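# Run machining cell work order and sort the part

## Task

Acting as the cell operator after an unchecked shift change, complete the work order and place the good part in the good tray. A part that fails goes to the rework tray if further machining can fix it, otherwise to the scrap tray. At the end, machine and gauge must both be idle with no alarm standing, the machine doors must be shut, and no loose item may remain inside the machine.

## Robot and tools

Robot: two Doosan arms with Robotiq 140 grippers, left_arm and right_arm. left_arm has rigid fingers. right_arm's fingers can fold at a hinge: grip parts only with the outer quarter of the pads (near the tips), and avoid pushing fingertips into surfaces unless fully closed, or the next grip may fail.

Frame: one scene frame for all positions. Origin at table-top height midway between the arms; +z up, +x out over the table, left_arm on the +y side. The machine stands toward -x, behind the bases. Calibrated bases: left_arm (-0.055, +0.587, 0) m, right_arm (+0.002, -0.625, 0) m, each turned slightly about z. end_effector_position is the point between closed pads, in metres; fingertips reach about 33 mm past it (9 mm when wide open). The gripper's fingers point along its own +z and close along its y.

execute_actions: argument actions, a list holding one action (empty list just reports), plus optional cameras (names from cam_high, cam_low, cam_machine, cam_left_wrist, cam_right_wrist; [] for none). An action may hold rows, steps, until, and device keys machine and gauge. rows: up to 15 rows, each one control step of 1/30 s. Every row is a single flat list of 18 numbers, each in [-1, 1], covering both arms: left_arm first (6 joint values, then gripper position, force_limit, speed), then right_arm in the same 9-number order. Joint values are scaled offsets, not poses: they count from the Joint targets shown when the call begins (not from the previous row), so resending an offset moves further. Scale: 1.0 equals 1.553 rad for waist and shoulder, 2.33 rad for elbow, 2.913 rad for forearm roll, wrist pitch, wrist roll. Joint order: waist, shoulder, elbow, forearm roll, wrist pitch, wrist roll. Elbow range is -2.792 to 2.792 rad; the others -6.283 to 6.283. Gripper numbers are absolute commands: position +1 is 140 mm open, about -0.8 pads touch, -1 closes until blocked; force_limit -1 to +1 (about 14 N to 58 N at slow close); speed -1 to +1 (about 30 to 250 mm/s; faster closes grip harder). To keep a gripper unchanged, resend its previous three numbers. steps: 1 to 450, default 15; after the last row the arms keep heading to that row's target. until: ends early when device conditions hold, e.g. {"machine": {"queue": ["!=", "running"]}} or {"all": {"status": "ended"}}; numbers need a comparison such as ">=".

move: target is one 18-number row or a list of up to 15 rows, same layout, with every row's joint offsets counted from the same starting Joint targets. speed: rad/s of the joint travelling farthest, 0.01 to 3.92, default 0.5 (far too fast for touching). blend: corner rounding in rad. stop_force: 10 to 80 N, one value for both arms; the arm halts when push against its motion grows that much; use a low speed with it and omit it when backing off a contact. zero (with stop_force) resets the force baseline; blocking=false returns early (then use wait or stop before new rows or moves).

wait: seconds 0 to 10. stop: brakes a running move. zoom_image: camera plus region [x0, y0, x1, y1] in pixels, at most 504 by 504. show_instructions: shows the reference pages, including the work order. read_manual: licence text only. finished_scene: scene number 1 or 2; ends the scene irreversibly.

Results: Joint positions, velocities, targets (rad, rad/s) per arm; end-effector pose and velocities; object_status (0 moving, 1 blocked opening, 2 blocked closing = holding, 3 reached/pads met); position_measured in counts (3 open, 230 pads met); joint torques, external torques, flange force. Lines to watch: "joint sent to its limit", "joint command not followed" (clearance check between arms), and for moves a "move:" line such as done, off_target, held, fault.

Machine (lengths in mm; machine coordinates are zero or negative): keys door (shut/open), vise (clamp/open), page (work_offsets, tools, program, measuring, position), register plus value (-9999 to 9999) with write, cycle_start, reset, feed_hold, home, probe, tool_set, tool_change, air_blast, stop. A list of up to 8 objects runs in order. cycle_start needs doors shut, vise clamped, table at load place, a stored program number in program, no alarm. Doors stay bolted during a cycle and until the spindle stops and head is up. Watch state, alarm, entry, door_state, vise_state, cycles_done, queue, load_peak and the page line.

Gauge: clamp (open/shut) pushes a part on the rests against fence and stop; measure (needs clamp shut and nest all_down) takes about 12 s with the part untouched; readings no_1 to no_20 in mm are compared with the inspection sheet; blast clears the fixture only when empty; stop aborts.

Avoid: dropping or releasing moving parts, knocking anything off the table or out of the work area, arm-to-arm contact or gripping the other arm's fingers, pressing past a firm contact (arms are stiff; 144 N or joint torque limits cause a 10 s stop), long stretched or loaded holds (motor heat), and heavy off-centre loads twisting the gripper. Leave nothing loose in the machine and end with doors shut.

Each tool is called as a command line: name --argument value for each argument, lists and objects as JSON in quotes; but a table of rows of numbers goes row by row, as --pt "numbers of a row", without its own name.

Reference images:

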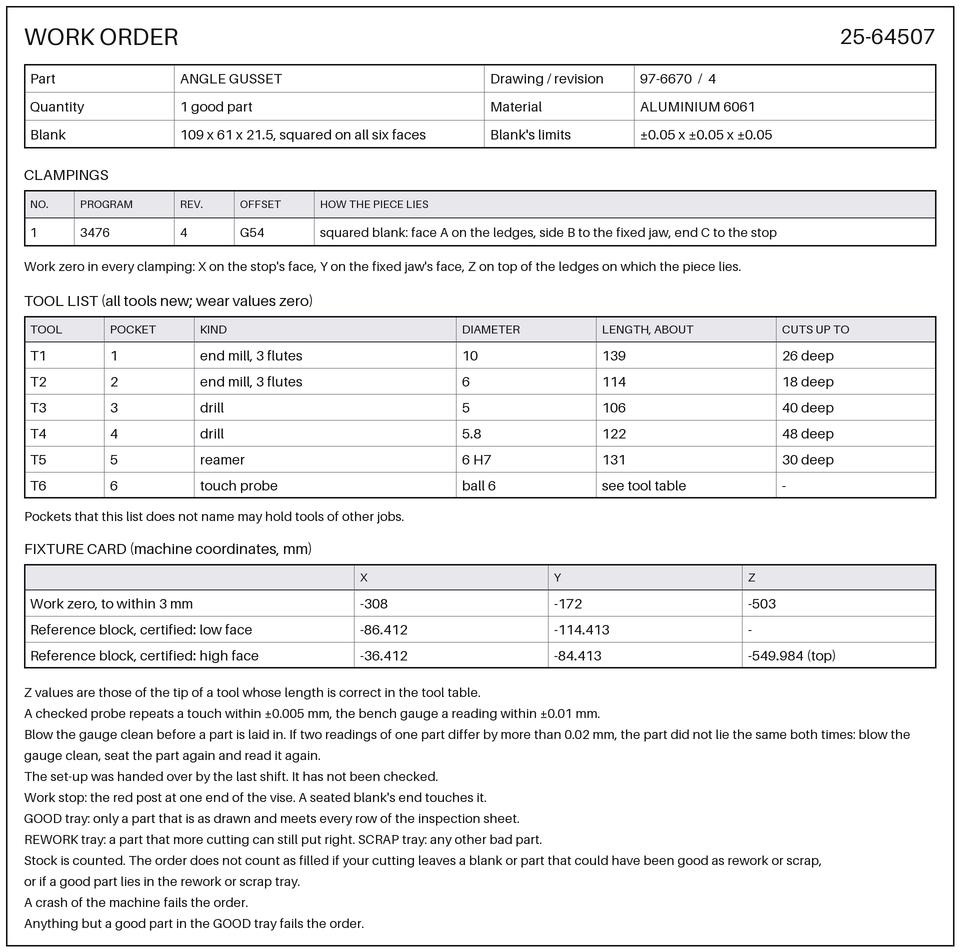

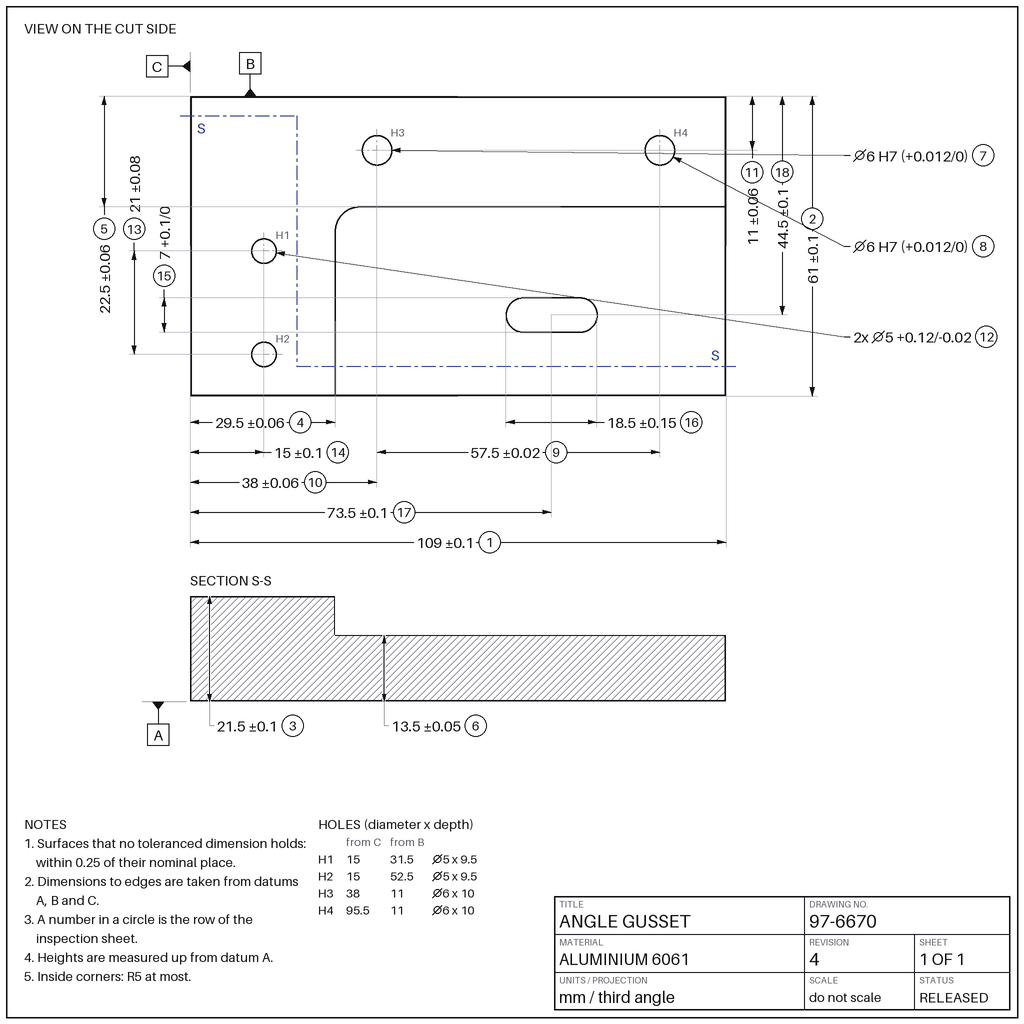

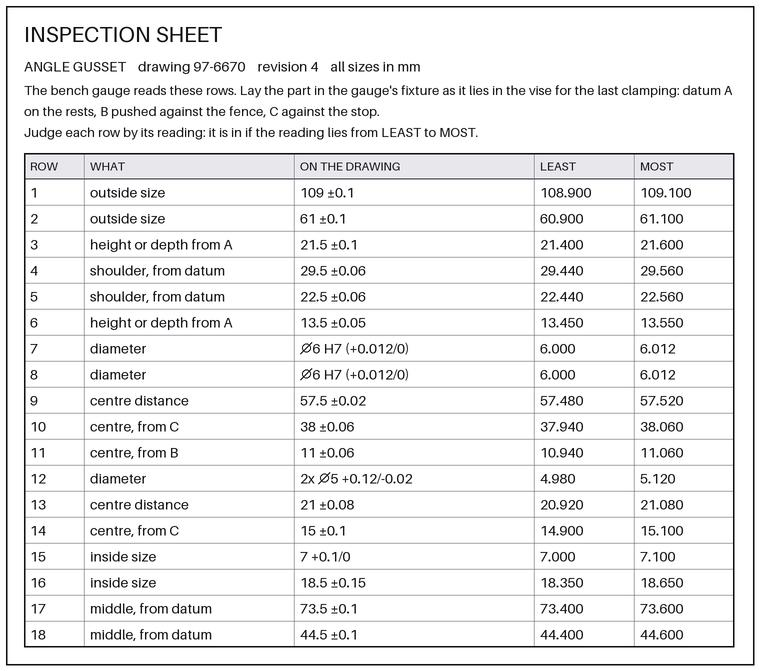

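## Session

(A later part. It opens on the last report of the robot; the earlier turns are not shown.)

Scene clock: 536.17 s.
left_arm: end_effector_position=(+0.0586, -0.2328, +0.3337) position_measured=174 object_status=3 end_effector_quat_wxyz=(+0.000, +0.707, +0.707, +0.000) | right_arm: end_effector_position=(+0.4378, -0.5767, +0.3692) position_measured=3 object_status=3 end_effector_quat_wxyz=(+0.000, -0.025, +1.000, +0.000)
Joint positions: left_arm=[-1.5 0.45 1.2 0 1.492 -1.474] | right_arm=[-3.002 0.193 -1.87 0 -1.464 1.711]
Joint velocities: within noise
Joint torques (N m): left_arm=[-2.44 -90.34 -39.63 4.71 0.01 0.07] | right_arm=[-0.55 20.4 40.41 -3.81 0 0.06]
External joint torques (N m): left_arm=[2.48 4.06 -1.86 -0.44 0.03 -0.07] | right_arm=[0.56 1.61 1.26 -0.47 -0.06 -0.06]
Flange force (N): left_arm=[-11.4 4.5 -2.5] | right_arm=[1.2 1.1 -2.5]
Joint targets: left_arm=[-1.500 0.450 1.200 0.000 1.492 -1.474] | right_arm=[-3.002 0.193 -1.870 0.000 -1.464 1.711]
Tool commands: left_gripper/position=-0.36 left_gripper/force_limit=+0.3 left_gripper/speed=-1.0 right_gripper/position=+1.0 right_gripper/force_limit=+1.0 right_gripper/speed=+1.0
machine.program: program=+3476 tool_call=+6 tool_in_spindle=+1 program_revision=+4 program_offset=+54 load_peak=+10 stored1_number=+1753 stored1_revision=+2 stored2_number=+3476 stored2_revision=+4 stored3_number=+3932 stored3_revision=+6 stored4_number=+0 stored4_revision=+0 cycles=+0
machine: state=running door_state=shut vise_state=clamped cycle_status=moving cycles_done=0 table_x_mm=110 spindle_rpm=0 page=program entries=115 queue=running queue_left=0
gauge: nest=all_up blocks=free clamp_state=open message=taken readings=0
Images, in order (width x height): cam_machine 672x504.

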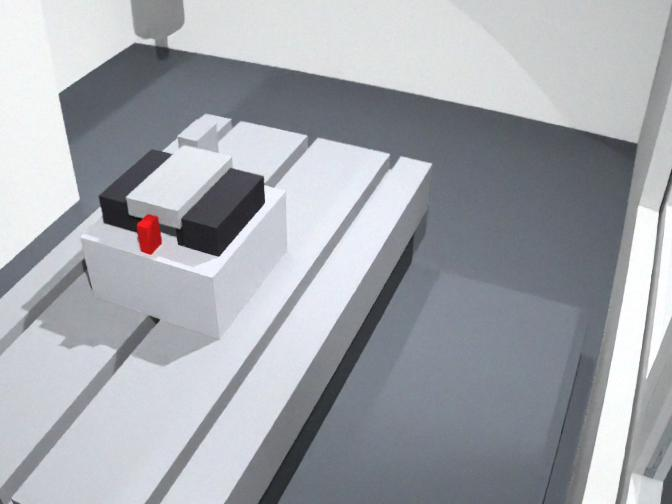

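execute_actions --actions '[{"steps": 450, "until": {"machine": {"state": ["!=", "running"]}}}]' --cameras '[]'

execute_actions --actions '[{"steps": 450, "until": {"machine": {"state": ["!=", "running"]}}}]' --cameras '[]'

execute_actions --actions '[{"steps": 450, "until": {"machine": {"state": ["!=", "running"]}}}]' --cameras '[]'

execute_actions --actions '[{"steps": 450, "until": {"machine": {"state": ["!=", "running"]}}}]' --cameras '["cam_machine"]'

Scene clock: 551.77 s.
left_arm: end_effector_position=(+0.0586, -0.2328, +0.3337) position_measured=174 object_status=3 end_effector_quat_wxyz=(+0.000, +0.707, +0.707, +0.000) | right_arm: end_effector_position=(+0.4378, -0.5767, +0.3692) position_measured=3 object_status=3 end_effector_quat_wxyz=(+0.000, -0.025, +1.000, +0.000)
Joint positions: left_arm=[-1.5 0.45 1.2 0 1.492 -1.474] | right_arm=[-3.002 0.193 -1.87 0 -1.464 1.711]
Joint velocities: within noise
Joint torques (N m): left_arm=[-1.88 -89.91 -39.59 4.74 0.03 0.08] | right_arm=[-0.45 20.67 40.45 -3.81 0.05 0.11]
External joint torques (N m): left_arm=[1.88 3.8 -1.82 -0.49 0.01 -0.08] | right_arm=[0.52 0.93 1.13 -0.45 -0.1 -0.11]
Flange force (N): left_arm=[-10.9 3.7 -2.4] | right_arm=[0.2 0.9 -2.2]
Joint targets: left_arm=[-1.500 0.450 1.200 0.000 1.492 -1.474] | right_arm=[-3.002 0.193 -1.870 0.000 -1.464 1.711]
Tool commands: left_gripper/position=-0.36 left_gripper/force_limit=+0.3 left_gripper/speed=-1.0 right_gripper/position=+1.0 right_gripper/force_limit=+1.0 right_gripper/speed=+1.0
machine.program: program=+3476 tool_call=+6 tool_in_spindle=+2 program_revision=+4 program_offset=+54 load_peak=+10 stored1_number=+1753 stored1_revision=+2 stored2_number=+3476 stored2_revision=+4 stored3_number=+3932 stored3_revision=+6 stored4_number=+0 stored4_revision=+0 cycles=+0
machine: state=running door_state=shut vise_state=clamped cycle_status=moving cycles_done=0 table_x_mm=65 spindle_rpm=10000 page=program entries=115 queue=running queue_left=0
gauge: nest=all_up blocks=free clamp_state=open message=taken readings=0
No camera images: "cameras" was empty.

Scene clock: 566.97 s.
left_arm: end_effector_position=(+0.0586, -0.2328, +0.3337) position_measured=174 object_status=3 end_effector_quat_wxyz=(+0.000, +0.707, +0.707, +0.000) | right_arm: end_effector_position=(+0.4378, -0.5767, +0.3692) position_measured=3 object_status=3 end_effector_quat_wxyz=(+0.000, -0.025, +1.000, +0.000)
Joint positions: left_arm=[-1.5 0.45 1.2 0 1.492 -1.474] | right_arm=[-3.002 0.193 -1.87 0 -1.464 1.711]
Joint velocities: within noise
Joint torques (N m): left_arm=[-2.57 -90.13 -39.58 4.73 0.01 0.04] | right_arm=[-1.04 20.54 40.62 -3.87 0.02 0.06]
External joint torques (N m): left_arm=[2.75 3.86 -1.87 -0.46 0.03 -0.04] | right_arm=[0.98 1.78 1.12 -0.41 -0.08 -0.06]
Flange force (N): left_arm=[-11.1 4.8 -2.5] | right_arm=[1.8 2.0 -2.3]
Joint targets: left_arm=[-1.500 0.450 1.200 0.000 1.492 -1.474] | right_arm=[-3.002 0.193 -1.870 0.000 -1.464 1.711]
Tool commands: left_gripper/position=-0.36 left_gripper/force_limit=+0.3 left_gripper/speed=-1.0 right_gripper/position=+1.0 right_gripper/force_limit=+1.0 right_gripper/speed=+1.0
machine.program: program=+3476 tool_call=+6 tool_in_spindle=+3 program_revision=+4 program_offset=+54 load_peak=+10 stored1_number=+1753 stored1_revision=+2 stored2_number=+3476 stored2_revision=+4 stored3_number=+3932 stored3_revision=+6 stored4_number=+0 stored4_revision=+0 cycles=+0
machine: state=running door_state=shut vise_state=clamped cycle_status=moving cycles_done=0 table_x_mm=129 spindle_rpm=6685 page=program entries=115 queue=running queue_left=0
gauge: nest=all_up blocks=free clamp_state=open message=taken readings=0
No camera images: "cameras" was empty.

Scene clock: 582.17 s.
left_arm: end_effector_position=(+0.0586, -0.2328, +0.3337) position_measured=174 object_status=3 end_effector_quat_wxyz=(+0.000, +0.707, +0.707, +0.000) | right_arm: end_effector_position=(+0.4378, -0.5767, +0.3692) position_measured=3 object_status=3 end_effector_quat_wxyz=(+0.000, -0.025, +1.000, +0.000)
Joint positions: left_arm=[-1.5 0.45 1.2 0 1.492 -1.474] | right_arm=[-3.002 0.193 -1.87 0 -1.464 1.711]
Joint velocities: within noise
Joint torques (N m): left_arm=[-2.3 -90.14 -39.74 4.76 0.02 0.1] | right_arm=[-0.3 20.07 40.64 -3.82 0.03 0.02]
External joint torques (N m): left_arm=[2.38 3.59 -1.84 -0.48 0.02 -0.1] | right_arm=[0.4 1.31 0.9 -0.44 -0.08 -0.02]
Flange force (N): left_arm=[-10.6 4.3 -2.5] | right_arm=[1.2 0.8 -1.9]
Joint targets: left_arm=[-1.500 0.450 1.200 0.000 1.492 -1.474] | right_arm=[-3.002 0.193 -1.870 0.000 -1.464 1.711]
Tool commands: left_gripper/position=-0.36 left_gripper/force_limit=+0.3 left_gripper/speed=-1.0 right_gripper/position=+1.0 right_gripper/force_limit=+1.0 right_gripper/speed=+1.0
machine.program: program=+3476 tool_call=+6 tool_in_spindle=+4 program_revision=+4 program_offset=+54 load_peak=+10 stored1_number=+1753 stored1_revision=+2 stored2_number=+3476 stored2_revision=+4 stored3_number=+3932 stored3_revision=+6 stored4_number=+0 stored4_revision=+0 cycles=+0
machine: state=running door_state=shut vise_state=clamped cycle_status=moving cycles_done=0 table_x_mm=49 spindle_rpm=5763 page=program entries=115 queue=running queue_left=0
gauge: nest=all_up blocks=free clamp_state=open message=taken readings=0
No camera images: "cameras" was empty.

Scene clock: 595.53 s.
left_arm: end_effector_position=(+0.0586, -0.2328, +0.3337) position_measured=174 object_status=3 end_effector_quat_wxyz=(+0.000, +0.707, +0.707, +0.000) | right_arm: end_effector_position=(+0.4378, -0.5767, +0.3692) position_measured=3 object_status=3 end_effector_quat_wxyz=(+0.000, -0.025, +1.000, +0.000)
Joint positions: left_arm=[-1.5 0.45 1.2 0 1.492 -1.474] | right_arm=[-3.002 0.193 -1.87 0 -1.464 1.711]
Joint velocities: within noise
Joint torques (N m): left_arm=[-2.55 -89.8 -39.69 4.78 0.05 0.12] | right_arm=[-0.45 20.21 40.49 -3.84 0 0.03]
External joint torques (N m): left_arm=[2.6 3.63 -1.77 -0.52 -0.01 -0.12] | right_arm=[0.43 2.01 1.23 -0.44 -0.06 -0.03]
Flange force (N): left_arm=[-10.4 4.5 -2.3] | right_arm=[1.9 0.8 -2.5]
Joint targets: left_arm=[-1.500 0.450 1.200 0.000 1.492 -1.474] | right_arm=[-3.002 0.193 -1.870 0.000 -1.464 1.711]
Tool commands: left_gripper/position=-0.36 left_gripper/force_limit=+0.3 left_gripper/speed=-1.0 right_gripper/position=+1.0 right_gripper/force_limit=+1.0 right_gripper/speed=+1.0
machine.program: program=+3476 tool_call=+6 tool_in_spindle=+5 program_revision=+4 program_offset=+54 load_peak=+10 stored1_number=+1753 stored1_revision=+2 stored2_number=+3476 stored2_revision=+4 stored3_number=+3932 stored3_revision=+6 stored4_number=+0 stored4_revision=+0 cycles=+1
machine: state=done door_state=shut vise_state=clamped cycle_status=done cycles_done=1 table_x_mm=0 spindle_rpm=0 page=program entries=115 queue=done queue_left=0
gauge: nest=all_up blocks=free clamp_state=open message=taken readings=0
Images, in order (width x height): cam_machine 672x504.

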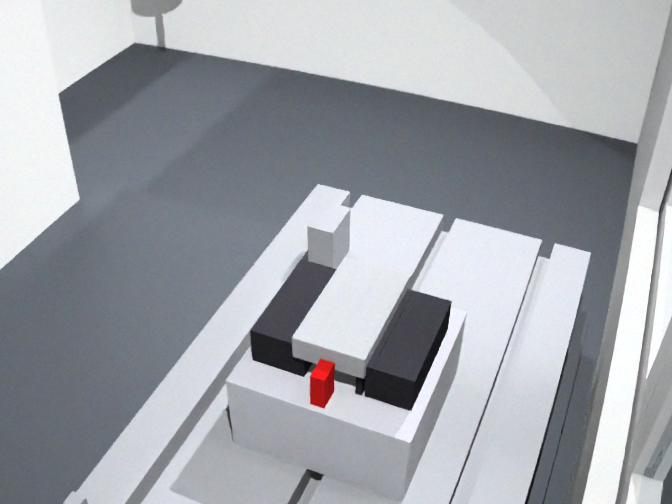

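execute_actions --actions '[{"machine": {"door": "open", "page": "work_offsets"}, "steps": 90, "until": {"machine": {"door_state": "open"}}}]' --cameras '["cam_machine", "cam_high"]'

zoom_image --camera "cam_machine" --region '[230, 220, 480, 430]'

Scene clock: 597.33 s.
left_arm: end_effector_position=(+0.0586, -0.2328, +0.3337) position_measured=174 object_status=3 end_effector_quat_wxyz=(+0.000, +0.707, +0.707, +0.000) | right_arm: end_effector_position=(+0.4378, -0.5767, +0.3692) position_measured=3 object_status=3 end_effector_quat_wxyz=(+0.000, -0.025, +1.000, +0.000)
Joint positions: left_arm=[-1.5 0.45 1.2 0 1.492 -1.474] | right_arm=[-3.002 0.193 -1.87 0 -1.464 1.711]
Joint velocities: within noise
Joint torques (N m): left_arm=[-2.49 -89.97 -39.67 4.75 0.07 0.12] | right_arm=[-0.88 20.34 40.59 -3.82 0.04 0.03]
External joint torques (N m): left_arm=[2.69 3.49 -1.82 -0.47 -0.03 -0.12] | right_arm=[0.97 1.05 0.93 -0.44 -0.09 -0.03]
Flange force (N): left_arm=[-10.3 4.6 -2.4] | right_arm=[0.9 2.1 -1.9]
Joint targets: left_arm=[-1.500 0.450 1.200 0.000 1.492 -1.474] | right_arm=[-3.002 0.193 -1.870 0.000 -1.464 1.711]
Tool commands: left_gripper/position=-0.36 left_gripper/force_limit=+0.3 left_gripper/speed=-1.0 right_gripper/position=+1.0 right_gripper/force_limit=+1.0 right_gripper/speed=+1.0
machine.work_offsets: g54_x=-308.194 g54_y=-172.493 g54_z=-502.783 g55_x=+0.000 g55_y=+0.000 g55_z=+0.000 g56_x=+0.000 g56_y=+0.000 g56_z=+0.000
machine: state=done door_state=open vise_state=clamped cycle_status=done cycles_done=1 table_x_mm=0 spindle_rpm=0 page=work_offsets entries=115 queue=running queue_left=0
gauge: nest=all_up blocks=free clamp_state=open message=taken readings=0
Images, in order (width x height): cam_high 672x504, cam_machine 672x504.

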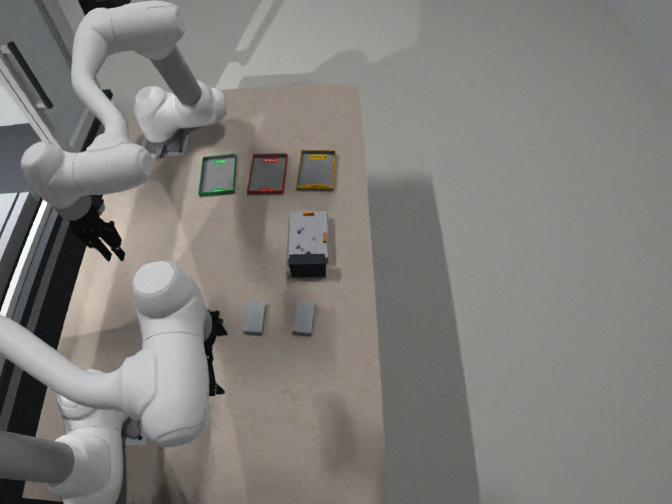

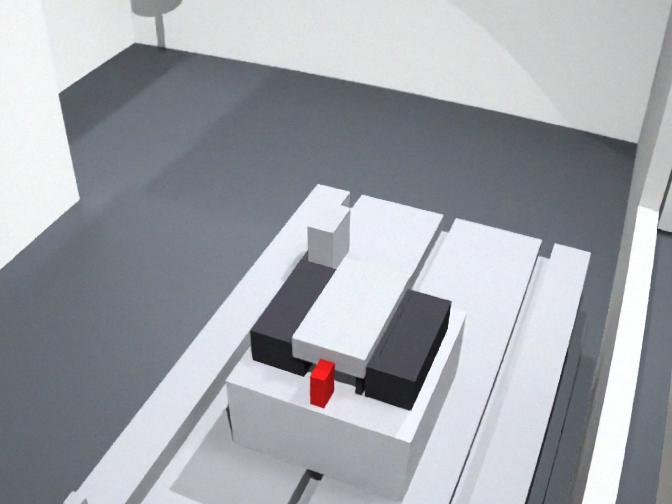

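Scaled by 2.016 from the camera's 672x504 image, which has a finer 960x720 frame.

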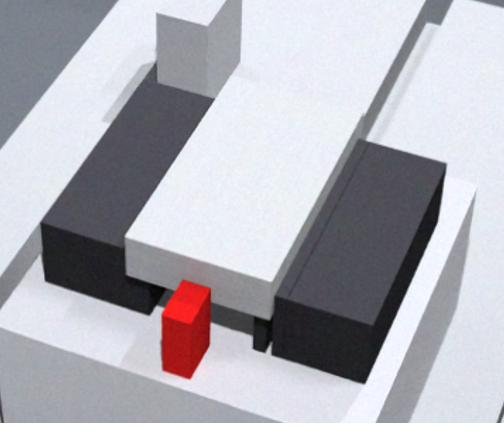

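move --pt "-0.45074 0 0 0 0 -0.2403 0.4 0.3 -1 0 0 0 0 0 0 1 1 1" --pt "-0.60142 0.18626 -0.18265 0 0.04666 -0.32063 0.4 0.3 -1 0 0 0 0 0 0 1 1 1" --speed 0.5 --blend 0.1 --cameras '["cam_left_wrist"]'

zoom_image --camera "cam_left_wrist" --region '[240, 100, 480, 340]'

Scene clock: 600.80 s.
left_arm: end_effector_position=(-0.7575, -0.0918, +0.3096) position_measured=78 object_status=3 end_effector_quat_wxyz=(+0.000, +0.707, +0.707, +0.000) | right_arm: end_effector_position=(+0.4378, -0.5767, +0.3692) position_measured=3 object_status=3 end_effector_quat_wxyz=(+0.000, -0.025, +1.000, +0.000)
Joint positions: left_arm=[-2.434 0.74 0.775 0 1.627 -2.408] | right_arm=[-3.002 0.193 -1.87 0 -1.464 1.711]
Joint velocities: within noise
Joint torques (N m): left_arm=[-2.08 -116.11 -39.49 4.75 0 -0.01] | right_arm=[-0.84 20.6 40.48 -3.85 0.01 0.04]
External joint torques (N m): left_arm=[2.33 5.39 -1.95 -0.52 0.03 0.01] | right_arm=[0.87 1.31 1.2 -0.42 -0.06 -0.04]
Flange force (N): left_arm=[-15.9 -13.0 -4.7] | right_arm=[0.9 1.8 -2.3]
Joint targets: left_arm=[-2.434 0.740 0.775 0.000 1.627 -2.408] | right_arm=[-3.002 0.193 -1.870 0.000 -1.464 1.711]
machine.work_offsets: g54_x=-308.194 g54_y=-172.493 g54_z=-502.783 g55_x=+0.000 g55_y=+0.000 g55_z=+0.000 g56_x=+0.000 g56_y=+0.000 g56_z=+0.000
machine: state=done door_state=open vise_state=clamped cycle_status=done cycles_done=1 table_x_mm=0 spindle_rpm=0 page=work_offsets entries=115 queue=done queue_left=0
gauge: nest=all_up blocks=free clamp_state=open message=taken readings=0
move: done
Images, in order (width x height): cam_left_wrist 672x504.

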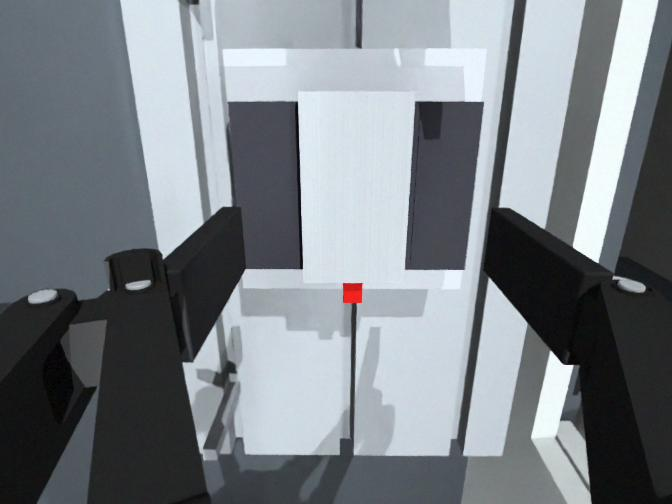

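Scaled by 2.100 from the camera's 672x504 image, which has a finer 960x720 frame.

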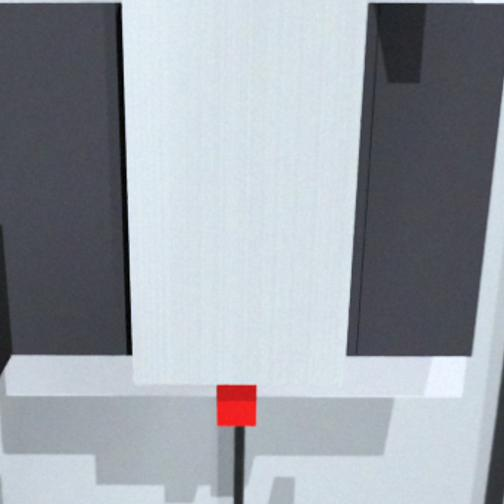

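execute_actions --actions '[{"machine": {"vise": "open"}, "steps": 30}]' --cameras '[]'

move --target '[-0.00097, 0.0025, 0.04988, 0, -0.04123, -0.00052, 0.4, 0.3, -1, 0, 0, 0, 0, 0, 0, 1, 1, 1]' --speed 0.06 --stop_force 20 --cameras '["cam_left_wrist", "cam_machine"]'

zoom_image --camera "cam_machine" --region '[230, 220, 480, 430]'

Scene clock: 603.37 s.
left_arm: end_effector_position=(-0.7576, -0.0917, +0.3096) position_measured=78 object_status=3 end_effector_quat_wxyz=(+0.000, +0.707, +0.707, +0.000) | right_arm: end_effector_position=(+0.4378, -0.5767, +0.3692) position_measured=3 object_status=3 end_effector_quat_wxyz=(+0.000, -0.025, +1.000, +0.000)
Joint positions: left_arm=[-2.434 0.74 0.775 0 1.627 -2.408] | right_arm=[-3.002 0.193 -1.87 0 -1.464 1.711]
Joint velocities: within noise
Joint torques (N m): left_arm=[-2.65 -116.33 -39.88 4.7 0.05 0.12] | right_arm=[-0.47 20.61 40.51 -3.83 0.1 0.06]
External joint torques (N m): left_arm=[2.71 5.23 -1.77 -0.46 -0.02 -0.12] | right_arm=[0.37 1.91 1.25 -0.46 -0.16 -0.06]
Flange force (N): left_arm=[-15.3 -12.0 -4.2] | right_arm=[1.7 0.6 -2.7]
Joint targets: left_arm=[-2.434 0.740 0.775 0.000 1.627 -2.408] | right_arm=[-3.002 0.193 -1.870 0.000 -1.464 1.711]
Tool commands: left_gripper/position=+0.4 left_gripper/force_limit=+0.3 left_gripper/speed=-1.0 right_gripper/position=+1.0 right_gripper/force_limit=+1.0 right_gripper/speed=+1.0
machine.work_offsets: g54_x=-308.194 g54_y=-172.493 g54_z=-502.783 g55_x=+0.000 g55_y=+0.000 g55_z=+0.000 g56_x=+0.000 g56_y=+0.000 g56_z=+0.000
machine: state=idle door_state=open vise_state=open cycle_status=done cycles_done=1 table_x_mm=0 spindle_rpm=0 page=work_offsets entries=115 queue=done queue_left=0
gauge: nest=all_up blocks=free clamp_state=open message=taken readings=0
No camera images: "cameras" was empty.

Scene clock: 606.20 s.
left_arm: end_effector_position=(-0.7598, -0.0917, +0.2408) position_measured=78 object_status=3 end_effector_quat_wxyz=(+0.000, +0.707, +0.707, +0.000) | right_arm: end_effector_position=(+0.4378, -0.5767, +0.3692) position_measured=3 object_status=3 end_effector_quat_wxyz=(+0.000, -0.025, +1.000, +0.000)
Joint positions: left_arm=[-2.436 0.744 0.891 0 1.507 -2.41] | right_arm=[-3.002 0.193 -1.87 0 -1.464 1.711]
Joint velocities: within noise
Joint torques (N m): left_arm=[-2.21 -116.44 -39.75 4.71 0.05 0.13] | right_arm=[-0.48 20.48 40.68 -3.81 -0.03 0]
External joint torques (N m): left_arm=[2.03 5.64 -1.67 -0.49 -0.02 -0.13] | right_arm=[0.5 1.39 0.99 -0.46 -0.02 0]
Flange force (N): left_arm=[-13.7 -11.4 -1.8] | right_arm=[1.2 1.1 -1.9]
Joint targets: left_arm=[-2.436 0.744 0.891 0.000 1.507 -2.410] | right_arm=[-3.002 0.193 -1.870 0.000 -1.464 1.711]
machine.work_offsets: g54_x=-308.194 g54_y=-172.493 g54_z=-502.783 g55_x=+0.000 g55_y=+0.000 g55_z=+0.000 g56_x=+0.000 g56_y=+0.000 g56_z=+0.000
machine: state=idle door_state=open vise_state=open cycle_status=done cycles_done=1 table_x_mm=0 spindle_rpm=0 page=work_offsets entries=115 queue=done queue_left=0
gauge: nest=all_up blocks=free clamp_state=open message=taken readings=0
move: done
Images, in order (width x height): cam_machine 672x504, cam_left_wrist 672x504.

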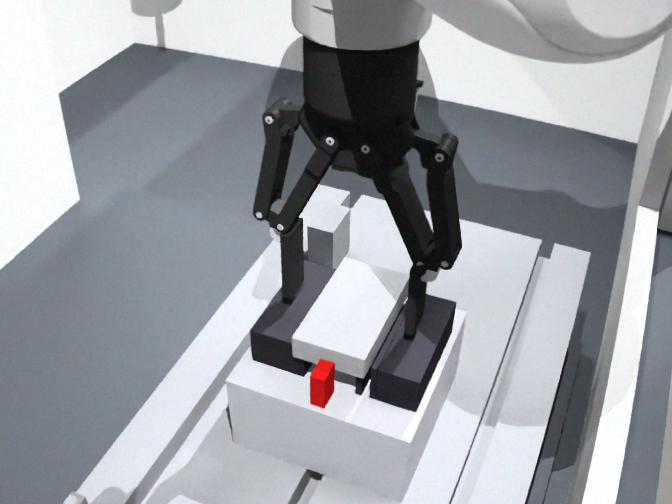

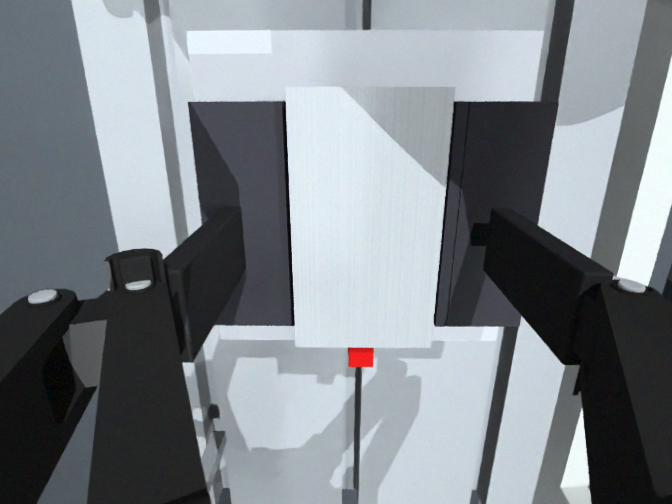

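Scaled by 2.016 from the camera's 672x504 image, which has a finer 960x720 frame.

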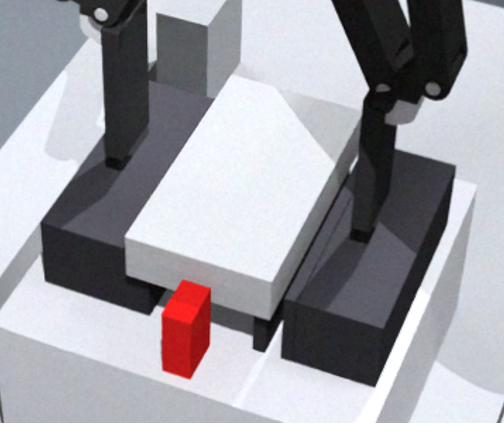

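execute_actions --actions '[{"rows": [[0,0,0,0,0,0,-1,0.2,-1,0,0,0,0,0,0,1,1,1]], "steps": 80}]' --cameras '["cam_left_wrist", "cam_machine"]'

zoom_image --camera "cam_machine" --region '[230, 220, 480, 430]'

Scene clock: 609.37 s.
left_arm: end_effector_position=(-0.7598, -0.0917, +0.2408) position_measured=140 object_status=2 end_effector_quat_wxyz=(+0.000, +0.707, +0.707, +0.000) | right_arm: end_effector_position=(+0.4378, -0.5767, +0.3692) position_measured=3 object_status=3 end_effector_quat_wxyz=(+0.000, -0.025, +1.000, +0.000)
Joint positions: left_arm=[-2.436 0.744 0.891 0 1.507 -2.41] | right_arm=[-3.002 0.193 -1.87 0 -1.464 1.711]
Joint velocities: within noise
Joint torques (N m): left_arm=[-16.03 -93.43 -36.77 -0.05 -8 0.32] | right_arm=[-0.57 20.42 40.46 -3.84 0 0.02]
External joint torques (N m): left_arm=[15.91 -17.81 -4.78 4.28 8.03 -0.32] | right_arm=[0.66 1.03 1.11 -0.42 -0.04 -0.02]
Flange force (N): left_arm=[-7.0 15.7 -23.4] | right_arm=[0.5 1.4 -2.1]
Joint targets: left_arm=[-2.436 0.744 0.891 0.000 1.507 -2.410] | right_arm=[-3.002 0.193 -1.870 0.000 -1.464 1.711]
machine.work_offsets: g54_x=-308.194 g54_y=-172.493 g54_z=-502.783 g55_x=+0.000 g55_y=+0.000 g55_z=+0.000 g56_x=+0.000 g56_y=+0.000 g56_z=+0.000
machine: state=idle door_state=open vise_state=open cycle_status=done cycles_done=1 table_x_mm=0 spindle_rpm=0 page=work_offsets entries=115 queue=done queue_left=0
gauge: nest=all_up blocks=free clamp_state=open message=taken readings=0
Images, in order (width x height): cam_machine 672x504, cam_left_wrist 672x504.

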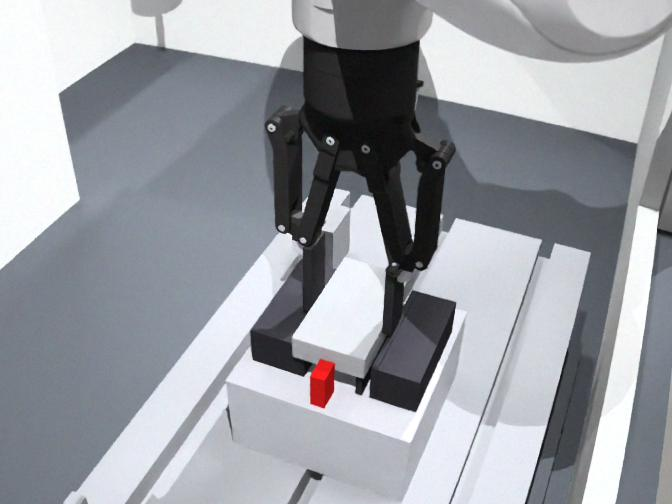

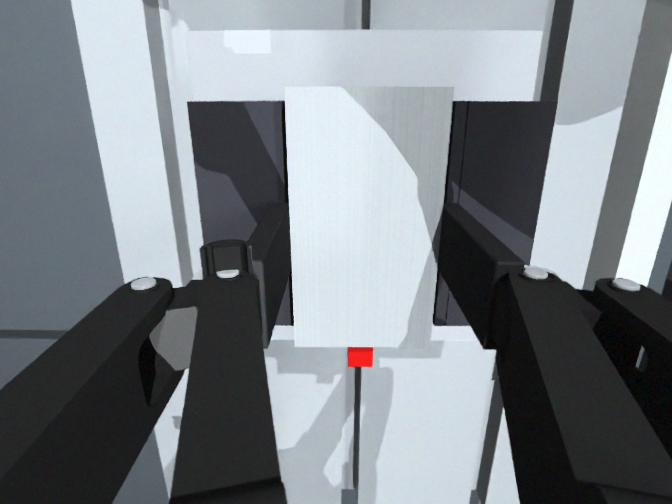

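Scaled by 2.016 from the camera's 672x504 image, which has a finer 960x720 frame.

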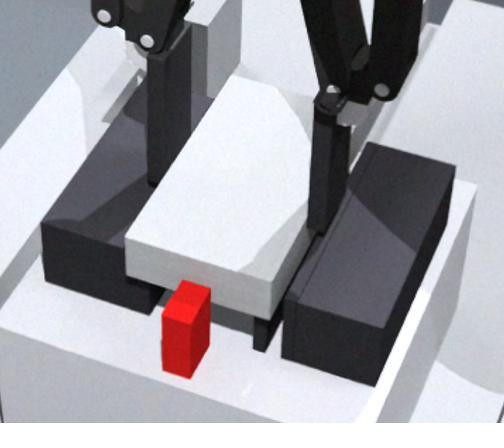

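move --pt "0.00066 -0.00156 0.00054 0 0.00041 0.00035 -1 0.2 -1 0 0 0 0 0 0 1 1 1" --pt "0.00097 -0.0025 -0.04988 0 0.04123 0.00052 -1 0.2 -1 0 0 0 0 0 0 1 1 1" --pt "0.15163 -0.18876 0.13278 0 -0.00556 0.08084 -1 0.2 -1 0 0 0 0 0 0 1 1 1" --pt "0.60237 -0.18876 0.13278 0 -0.00556 0.32115 -1 0.2 -1 0 0 0 0 0 0 1 1 1" --speed '[0.02, 0.12, 0.4, 0.5]' --blend '[0, 0.03, 0.1, 0]' --cameras '["cam_left_wrist", "cam_machine"]'

Scene clock: 614.90 s.
left_arm: end_effector_position=(+0.0585, -0.2329, +0.3337) position_measured=140 object_status=2 end_effector_quat_wxyz=(+0.000, +0.707, +0.707, +0.000) | right_arm: end_effector_position=(+0.4378, -0.5767, +0.3692) position_measured=3 object_status=3 end_effector_quat_wxyz=(+0.000, -0.025, +1.000, +0.000)
Joint positions: left_arm=[-1.5 0.45 1.2 0 1.491 -1.474] | right_arm=[-3.002 0.193 -1.87 0 -1.464 1.711]
Joint velocities: within noise
Joint torques (N m): left_arm=[-1.55 -93.43 -41.71 4.76 0.03 0.24] | right_arm=[-0.2 20.82 40.45 -3.77 -0.08 0.14]
External joint torques (N m): left_arm=[1.42 6.96 0.15 -0.48 0.02 -0.24] | right_arm=[0.21 1.14 1.18 -0.5 0.02 -0.14]
Flange force (N): left_arm=[-11.4 3.0 1.2] | right_arm=[0.4 0.1 -2.1]
Joint targets: left_arm=[-1.500 0.450 1.200 0.000 1.491 -1.474] | right_arm=[-3.002 0.193 -1.870 0.000 -1.464 1.711]
machine.work_offsets: g54_x=-308.194 g54_y=-172.493 g54_z=-502.783 g55_x=+0.000 g55_y=+0.000 g55_z=+0.000 g56_x=+0.000 g56_y=+0.000 g56_z=+0.000
machine: state=idle door_state=open vise_state=open cycle_status=done cycles_done=1 table_x_mm=0 spindle_rpm=0 page=work_offsets entries=115 queue=done queue_left=0
gauge: nest=all_up blocks=free clamp_state=open message=taken readings=0
move: done
Images, in order (width x height): cam_machine 672x504, cam_left_wrist 672x504.

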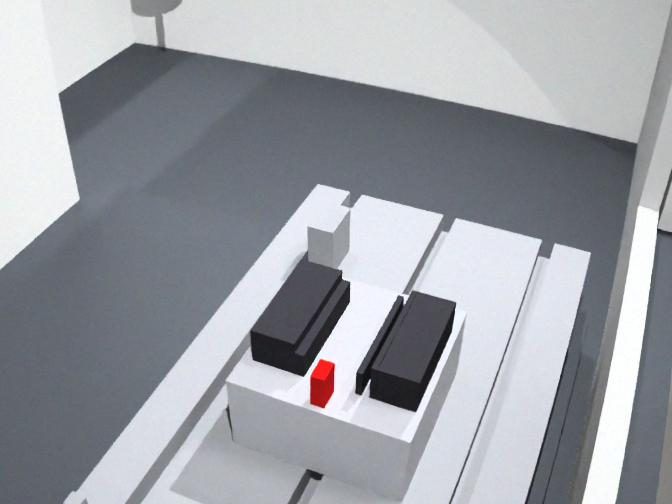

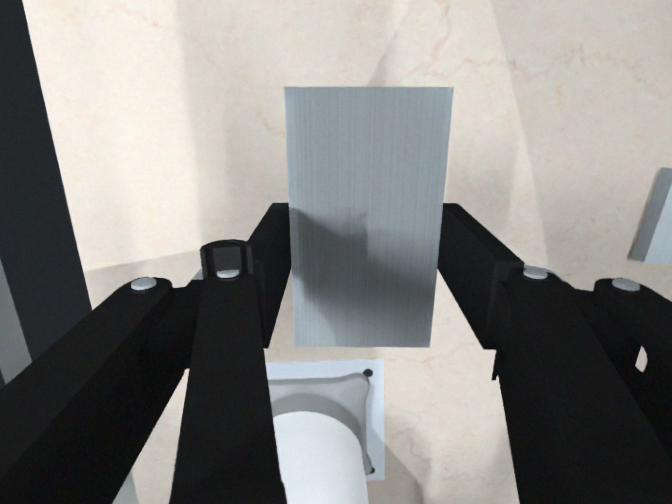

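move --pt "0.45548 0.10907 -0.02581 0 -0.03751 0.24283 -1 0.2 -1 0 0 0 0 0 0 1 1 1" --pt "0.45548 0.1331 0.01478 0 -0.08278 0.24283 -1 0.2 -1 0 0 0 0 0 0 1 1 1" --speed '[0.5, 0.15]' --blend '[0.03, 0]' --cameras '["cam_left_wrist", "cam_low"]'

zoom_image --camera "cam_low" --region '[300, 120, 480, 260]'

zoom_image --camera "cam_left_wrist" --region '[230, 60, 490, 400]'

Scene clock: 618.27 s.
left_arm: end_effector_position=(+0.6233, -0.0189, +0.1346) position_measured=140 object_status=2 end_effector_quat_wxyz=(+0.000, +0.707, +0.707, +0.000) | right_arm: end_effector_position=(+0.4378, -0.5767, +0.3692) position_measured=3 object_status=3 end_effector_quat_wxyz=(+0.000, -0.025, +1.000, +0.000)
Joint positions: left_arm=[-0.793 0.657 1.235 0 1.25 -0.767] | right_arm=[-3.002 0.193 -1.87 0 -1.464 1.711]
Joint velocities: within noise
Joint torques (N m): left_arm=[-2.59 -110.9 -40.1 4.48 -0.14 0.06] | right_arm=[-0.91 20.71 40.41 -3.9 -0.02 0.01]
External joint torques (N m): left_arm=[2.65 8.4 0.48 -0.37 0.17 -0.06] | right_arm=[0.96 0.97 1.12 -0.36 -0.03 -0.01]
Flange force (N): left_arm=[-6.3 11.3 4.7] | right_arm=[0.5 2.2 -2.1]
Joint targets: left_arm=[-0.793 0.657 1.235 0.000 1.250 -0.767] | right_arm=[-3.002 0.193 -1.870 0.000 -1.464 1.711]
machine.work_offsets: g54_x=-308.194 g54_y=-172.493 g54_z=-502.783 g55_x=+0.000 g55_y=+0.000 g55_z=+0.000 g56_x=+0.000 g56_y=+0.000 g56_z=+0.000
machine: state=idle door_state=open vise_state=open cycle_status=done cycles_done=1 table_x_mm=0 spindle_rpm=0 page=work_offsets entries=115 queue=done queue_left=0
gauge: nest=all_up blocks=free clamp_state=open message=taken readings=0
move: done
Images, in order (width x height): cam_low 672x504, cam_left_wrist 672x504.

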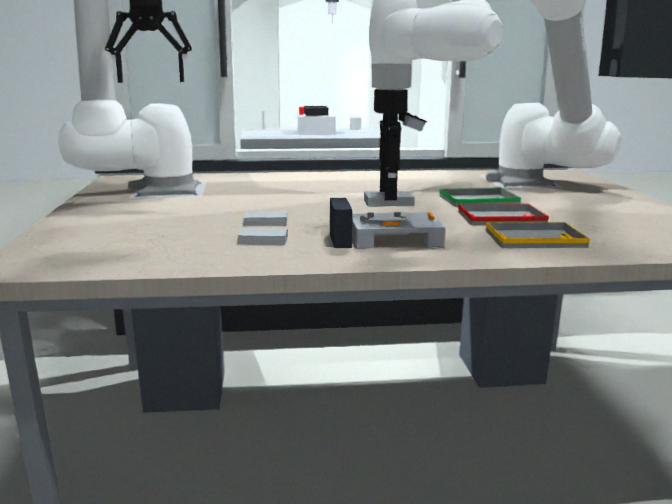

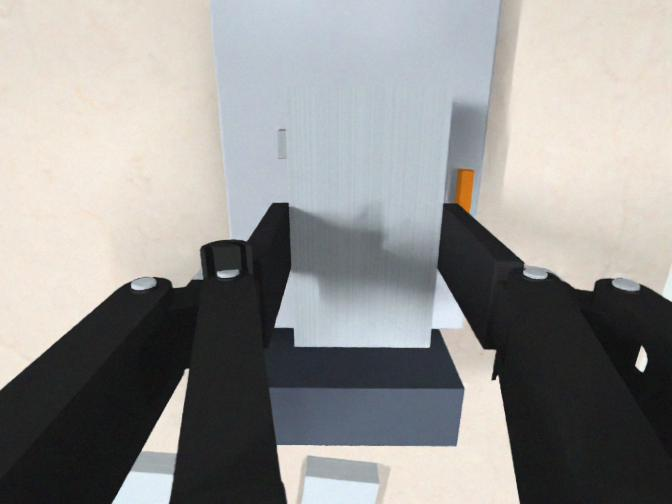

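Scaled by 2.800 from the camera's 672x504 image, which has a finer 960x720 frame.

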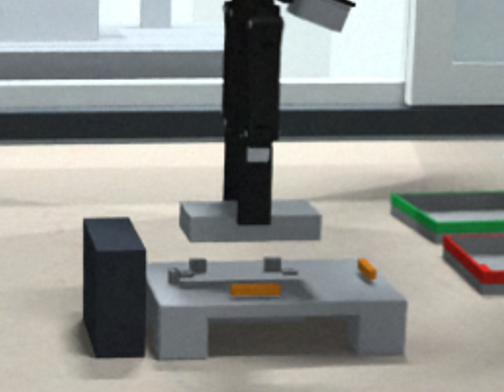

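Scaled by 1.482 from the camera's 672x504 image, which has a finer 960x720 frame.

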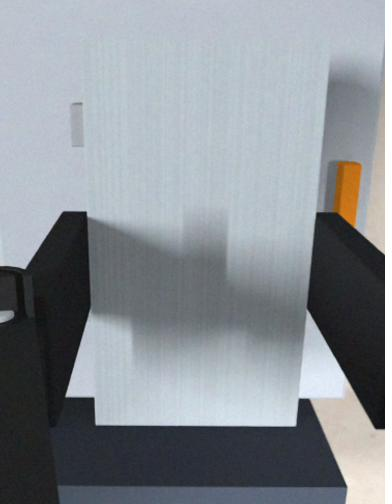

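move --target '[-0.00137, 0.01918, 0.02303, 0, -0.02864, -0.00073, -1, 0.2, -1, 0, 0, 0, 0, 0, 0, 1, 1, 1]' --speed 0.025 --stop_force 12 --cameras '["cam_left_wrist", "cam_low"]'

zoom_image --camera "cam_low" --region '[300, 120, 480, 260]'

Scene clock: 622.10 s.
left_arm: end_effector_position=(+0.6216, -0.0192, +0.0955) position_measured=140 object_status=2 end_effector_quat_wxyz=(+0.000, +0.707, +0.707, +0.000) | right_arm: end_effector_position=(+0.4378, -0.5767, +0.3692) position_measured=3 object_status=3 end_effector_quat_wxyz=(+0.000, -0.025, +1.000, +0.000)
Joint positions: left_arm=[-0.794 0.678 1.273 0 1.191 -0.769] | right_arm=[-3.002 0.193 -1.87 0 -1.464 1.711]
Joint velocities: within noise
Joint torques (N m): left_arm=[-4.38 -80.51 -26.81 3.92 -3.15 0.07] | right_arm=[-0.52 20.48 40.43 -3.8 0 0.04]
External joint torques (N m): left_arm=[4.43 -22.52 -11.7 0.07 3.18 -0.07] | right_arm=[0.49 1.63 1.27 -0.47 -0.05 -0.04]
Flange force (N): left_arm=[3.1 3.7 -28.5] | right_arm=[1.2 1.0 -2.5]
Joint targets: left_arm=[-0.794 0.678 1.273 0.000 1.191 -0.769] | right_arm=[-3.002 0.193 -1.870 0.000 -1.464 1.711]
machine.work_offsets: g54_x=-308.194 g54_y=-172.493 g54_z=-502.783 g55_x=+0.000 g55_y=+0.000 g55_z=+0.000 g56_x=+0.000 g56_y=+0.000 g56_z=+0.000
machine: state=idle door_state=open vise_state=open cycle_status=done cycles_done=1 table_x_mm=0 spindle_rpm=0 page=work_offsets entries=115 queue=done queue_left=0
gauge: nest=some_down blocks=free clamp_state=open message=taken readings=0
move: contact (left_arm); left_arm: the wrist pitch is farthest, 0.024 rad from its target
Images, in order (width x height): cam_low 672x504, cam_left_wrist 672x504.

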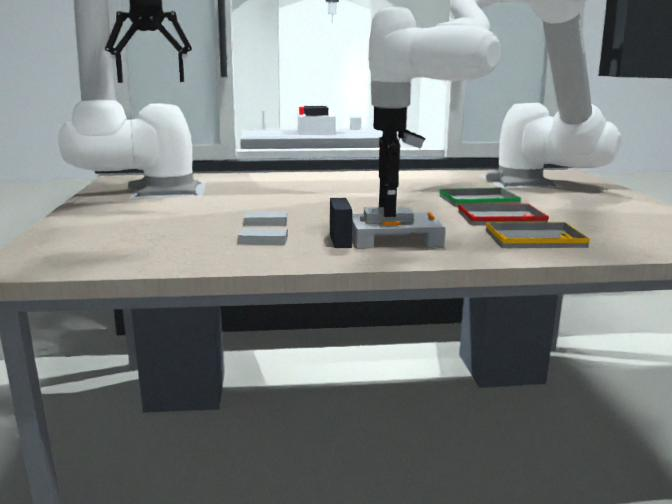

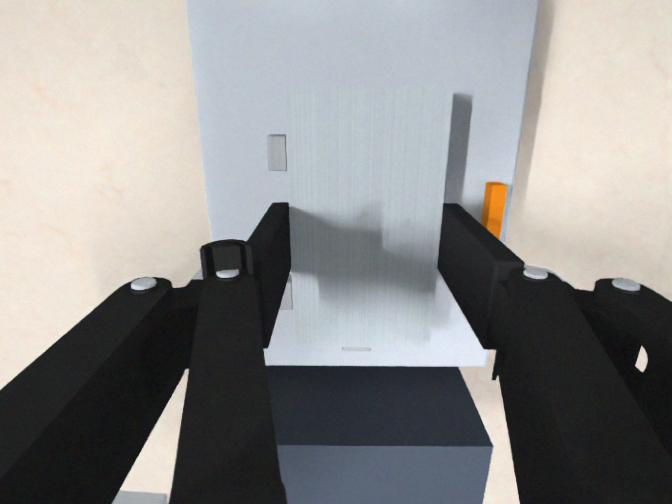

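Scaled by 2.800 from the camera's 672x504 image, which has a finer 960x720 frame.

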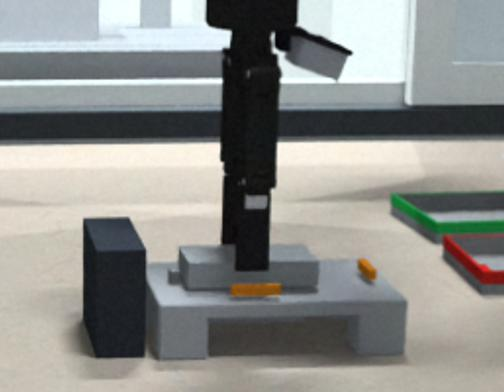

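execute_actions --actions '[{"rows": [[0,0,0,0,0,0,0.3,0.2,-1,0,0,0,0,0,0,1,1,1]], "steps": 50}]' --cameras '["cam_left_wrist"]'

Scene clock: 624.50 s.
left_arm: end_effector_position=(+0.6216, -0.0192, +0.0955) position_measured=91 object_status=3 end_effector_quat_wxyz=(+0.000, +0.707, +0.707, +0.000) | right_arm: end_effector_position=(+0.4378, -0.5767, +0.3692) position_measured=3 object_status=3 end_effector_quat_wxyz=(+0.000, -0.025, +1.000, +0.000)
Joint positions: left_arm=[-0.794 0.678 1.273 0 1.191 -0.769] | right_arm=[-3.002 0.193 -1.87 0 -1.464 1.711]
Joint velocities: within noise
Joint torques (N m): left_arm=[-2.06 -107.61 -37.12 4.45 0.02 0.16] | right_arm=[-0.87 20.41 40.39 -3.83 -0.03 0.12]
External joint torques (N m): left_arm=[2.19 4.65 -1.5 -0.46 0 -0.16] | right_arm=[0.91 1.44 1.27 -0.45 -0.02 -0.12]
Flange force (N): left_arm=[-6.0 10.0 1.7] | right_arm=[1.0 1.7 -2.4]
Joint targets: left_arm=[-0.794 0.678 1.273 0.000 1.191 -0.769] | right_arm=[-3.002 0.193 -1.870 0.000 -1.464 1.711]
machine.work_offsets: g54_x=-308.194 g54_y=-172.493 g54_z=-502.783 g55_x=+0.000 g55_y=+0.000 g55_z=+0.000 g56_x=+0.000 g56_y=+0.000 g56_z=+0.000
machine: state=idle door_state=open vise_state=open cycle_status=done cycles_done=1 table_x_mm=0 spindle_rpm=0 page=work_offsets entries=115 queue=done queue_left=0
gauge: nest=some_down blocks=free clamp_state=open message=taken readings=0
Images, in order (width x height): cam_left_wrist 672x504.

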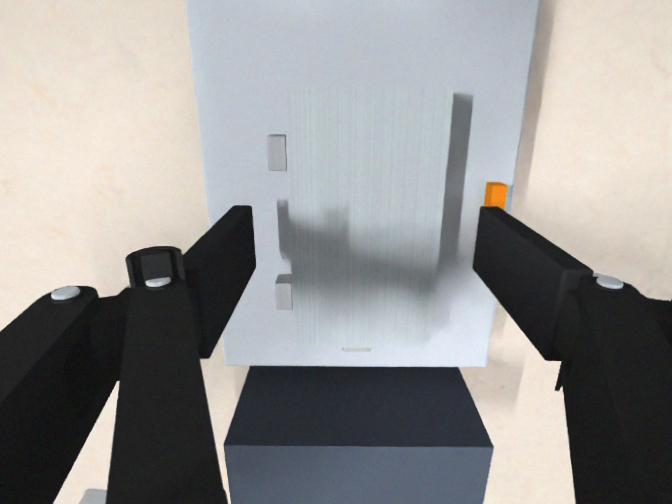

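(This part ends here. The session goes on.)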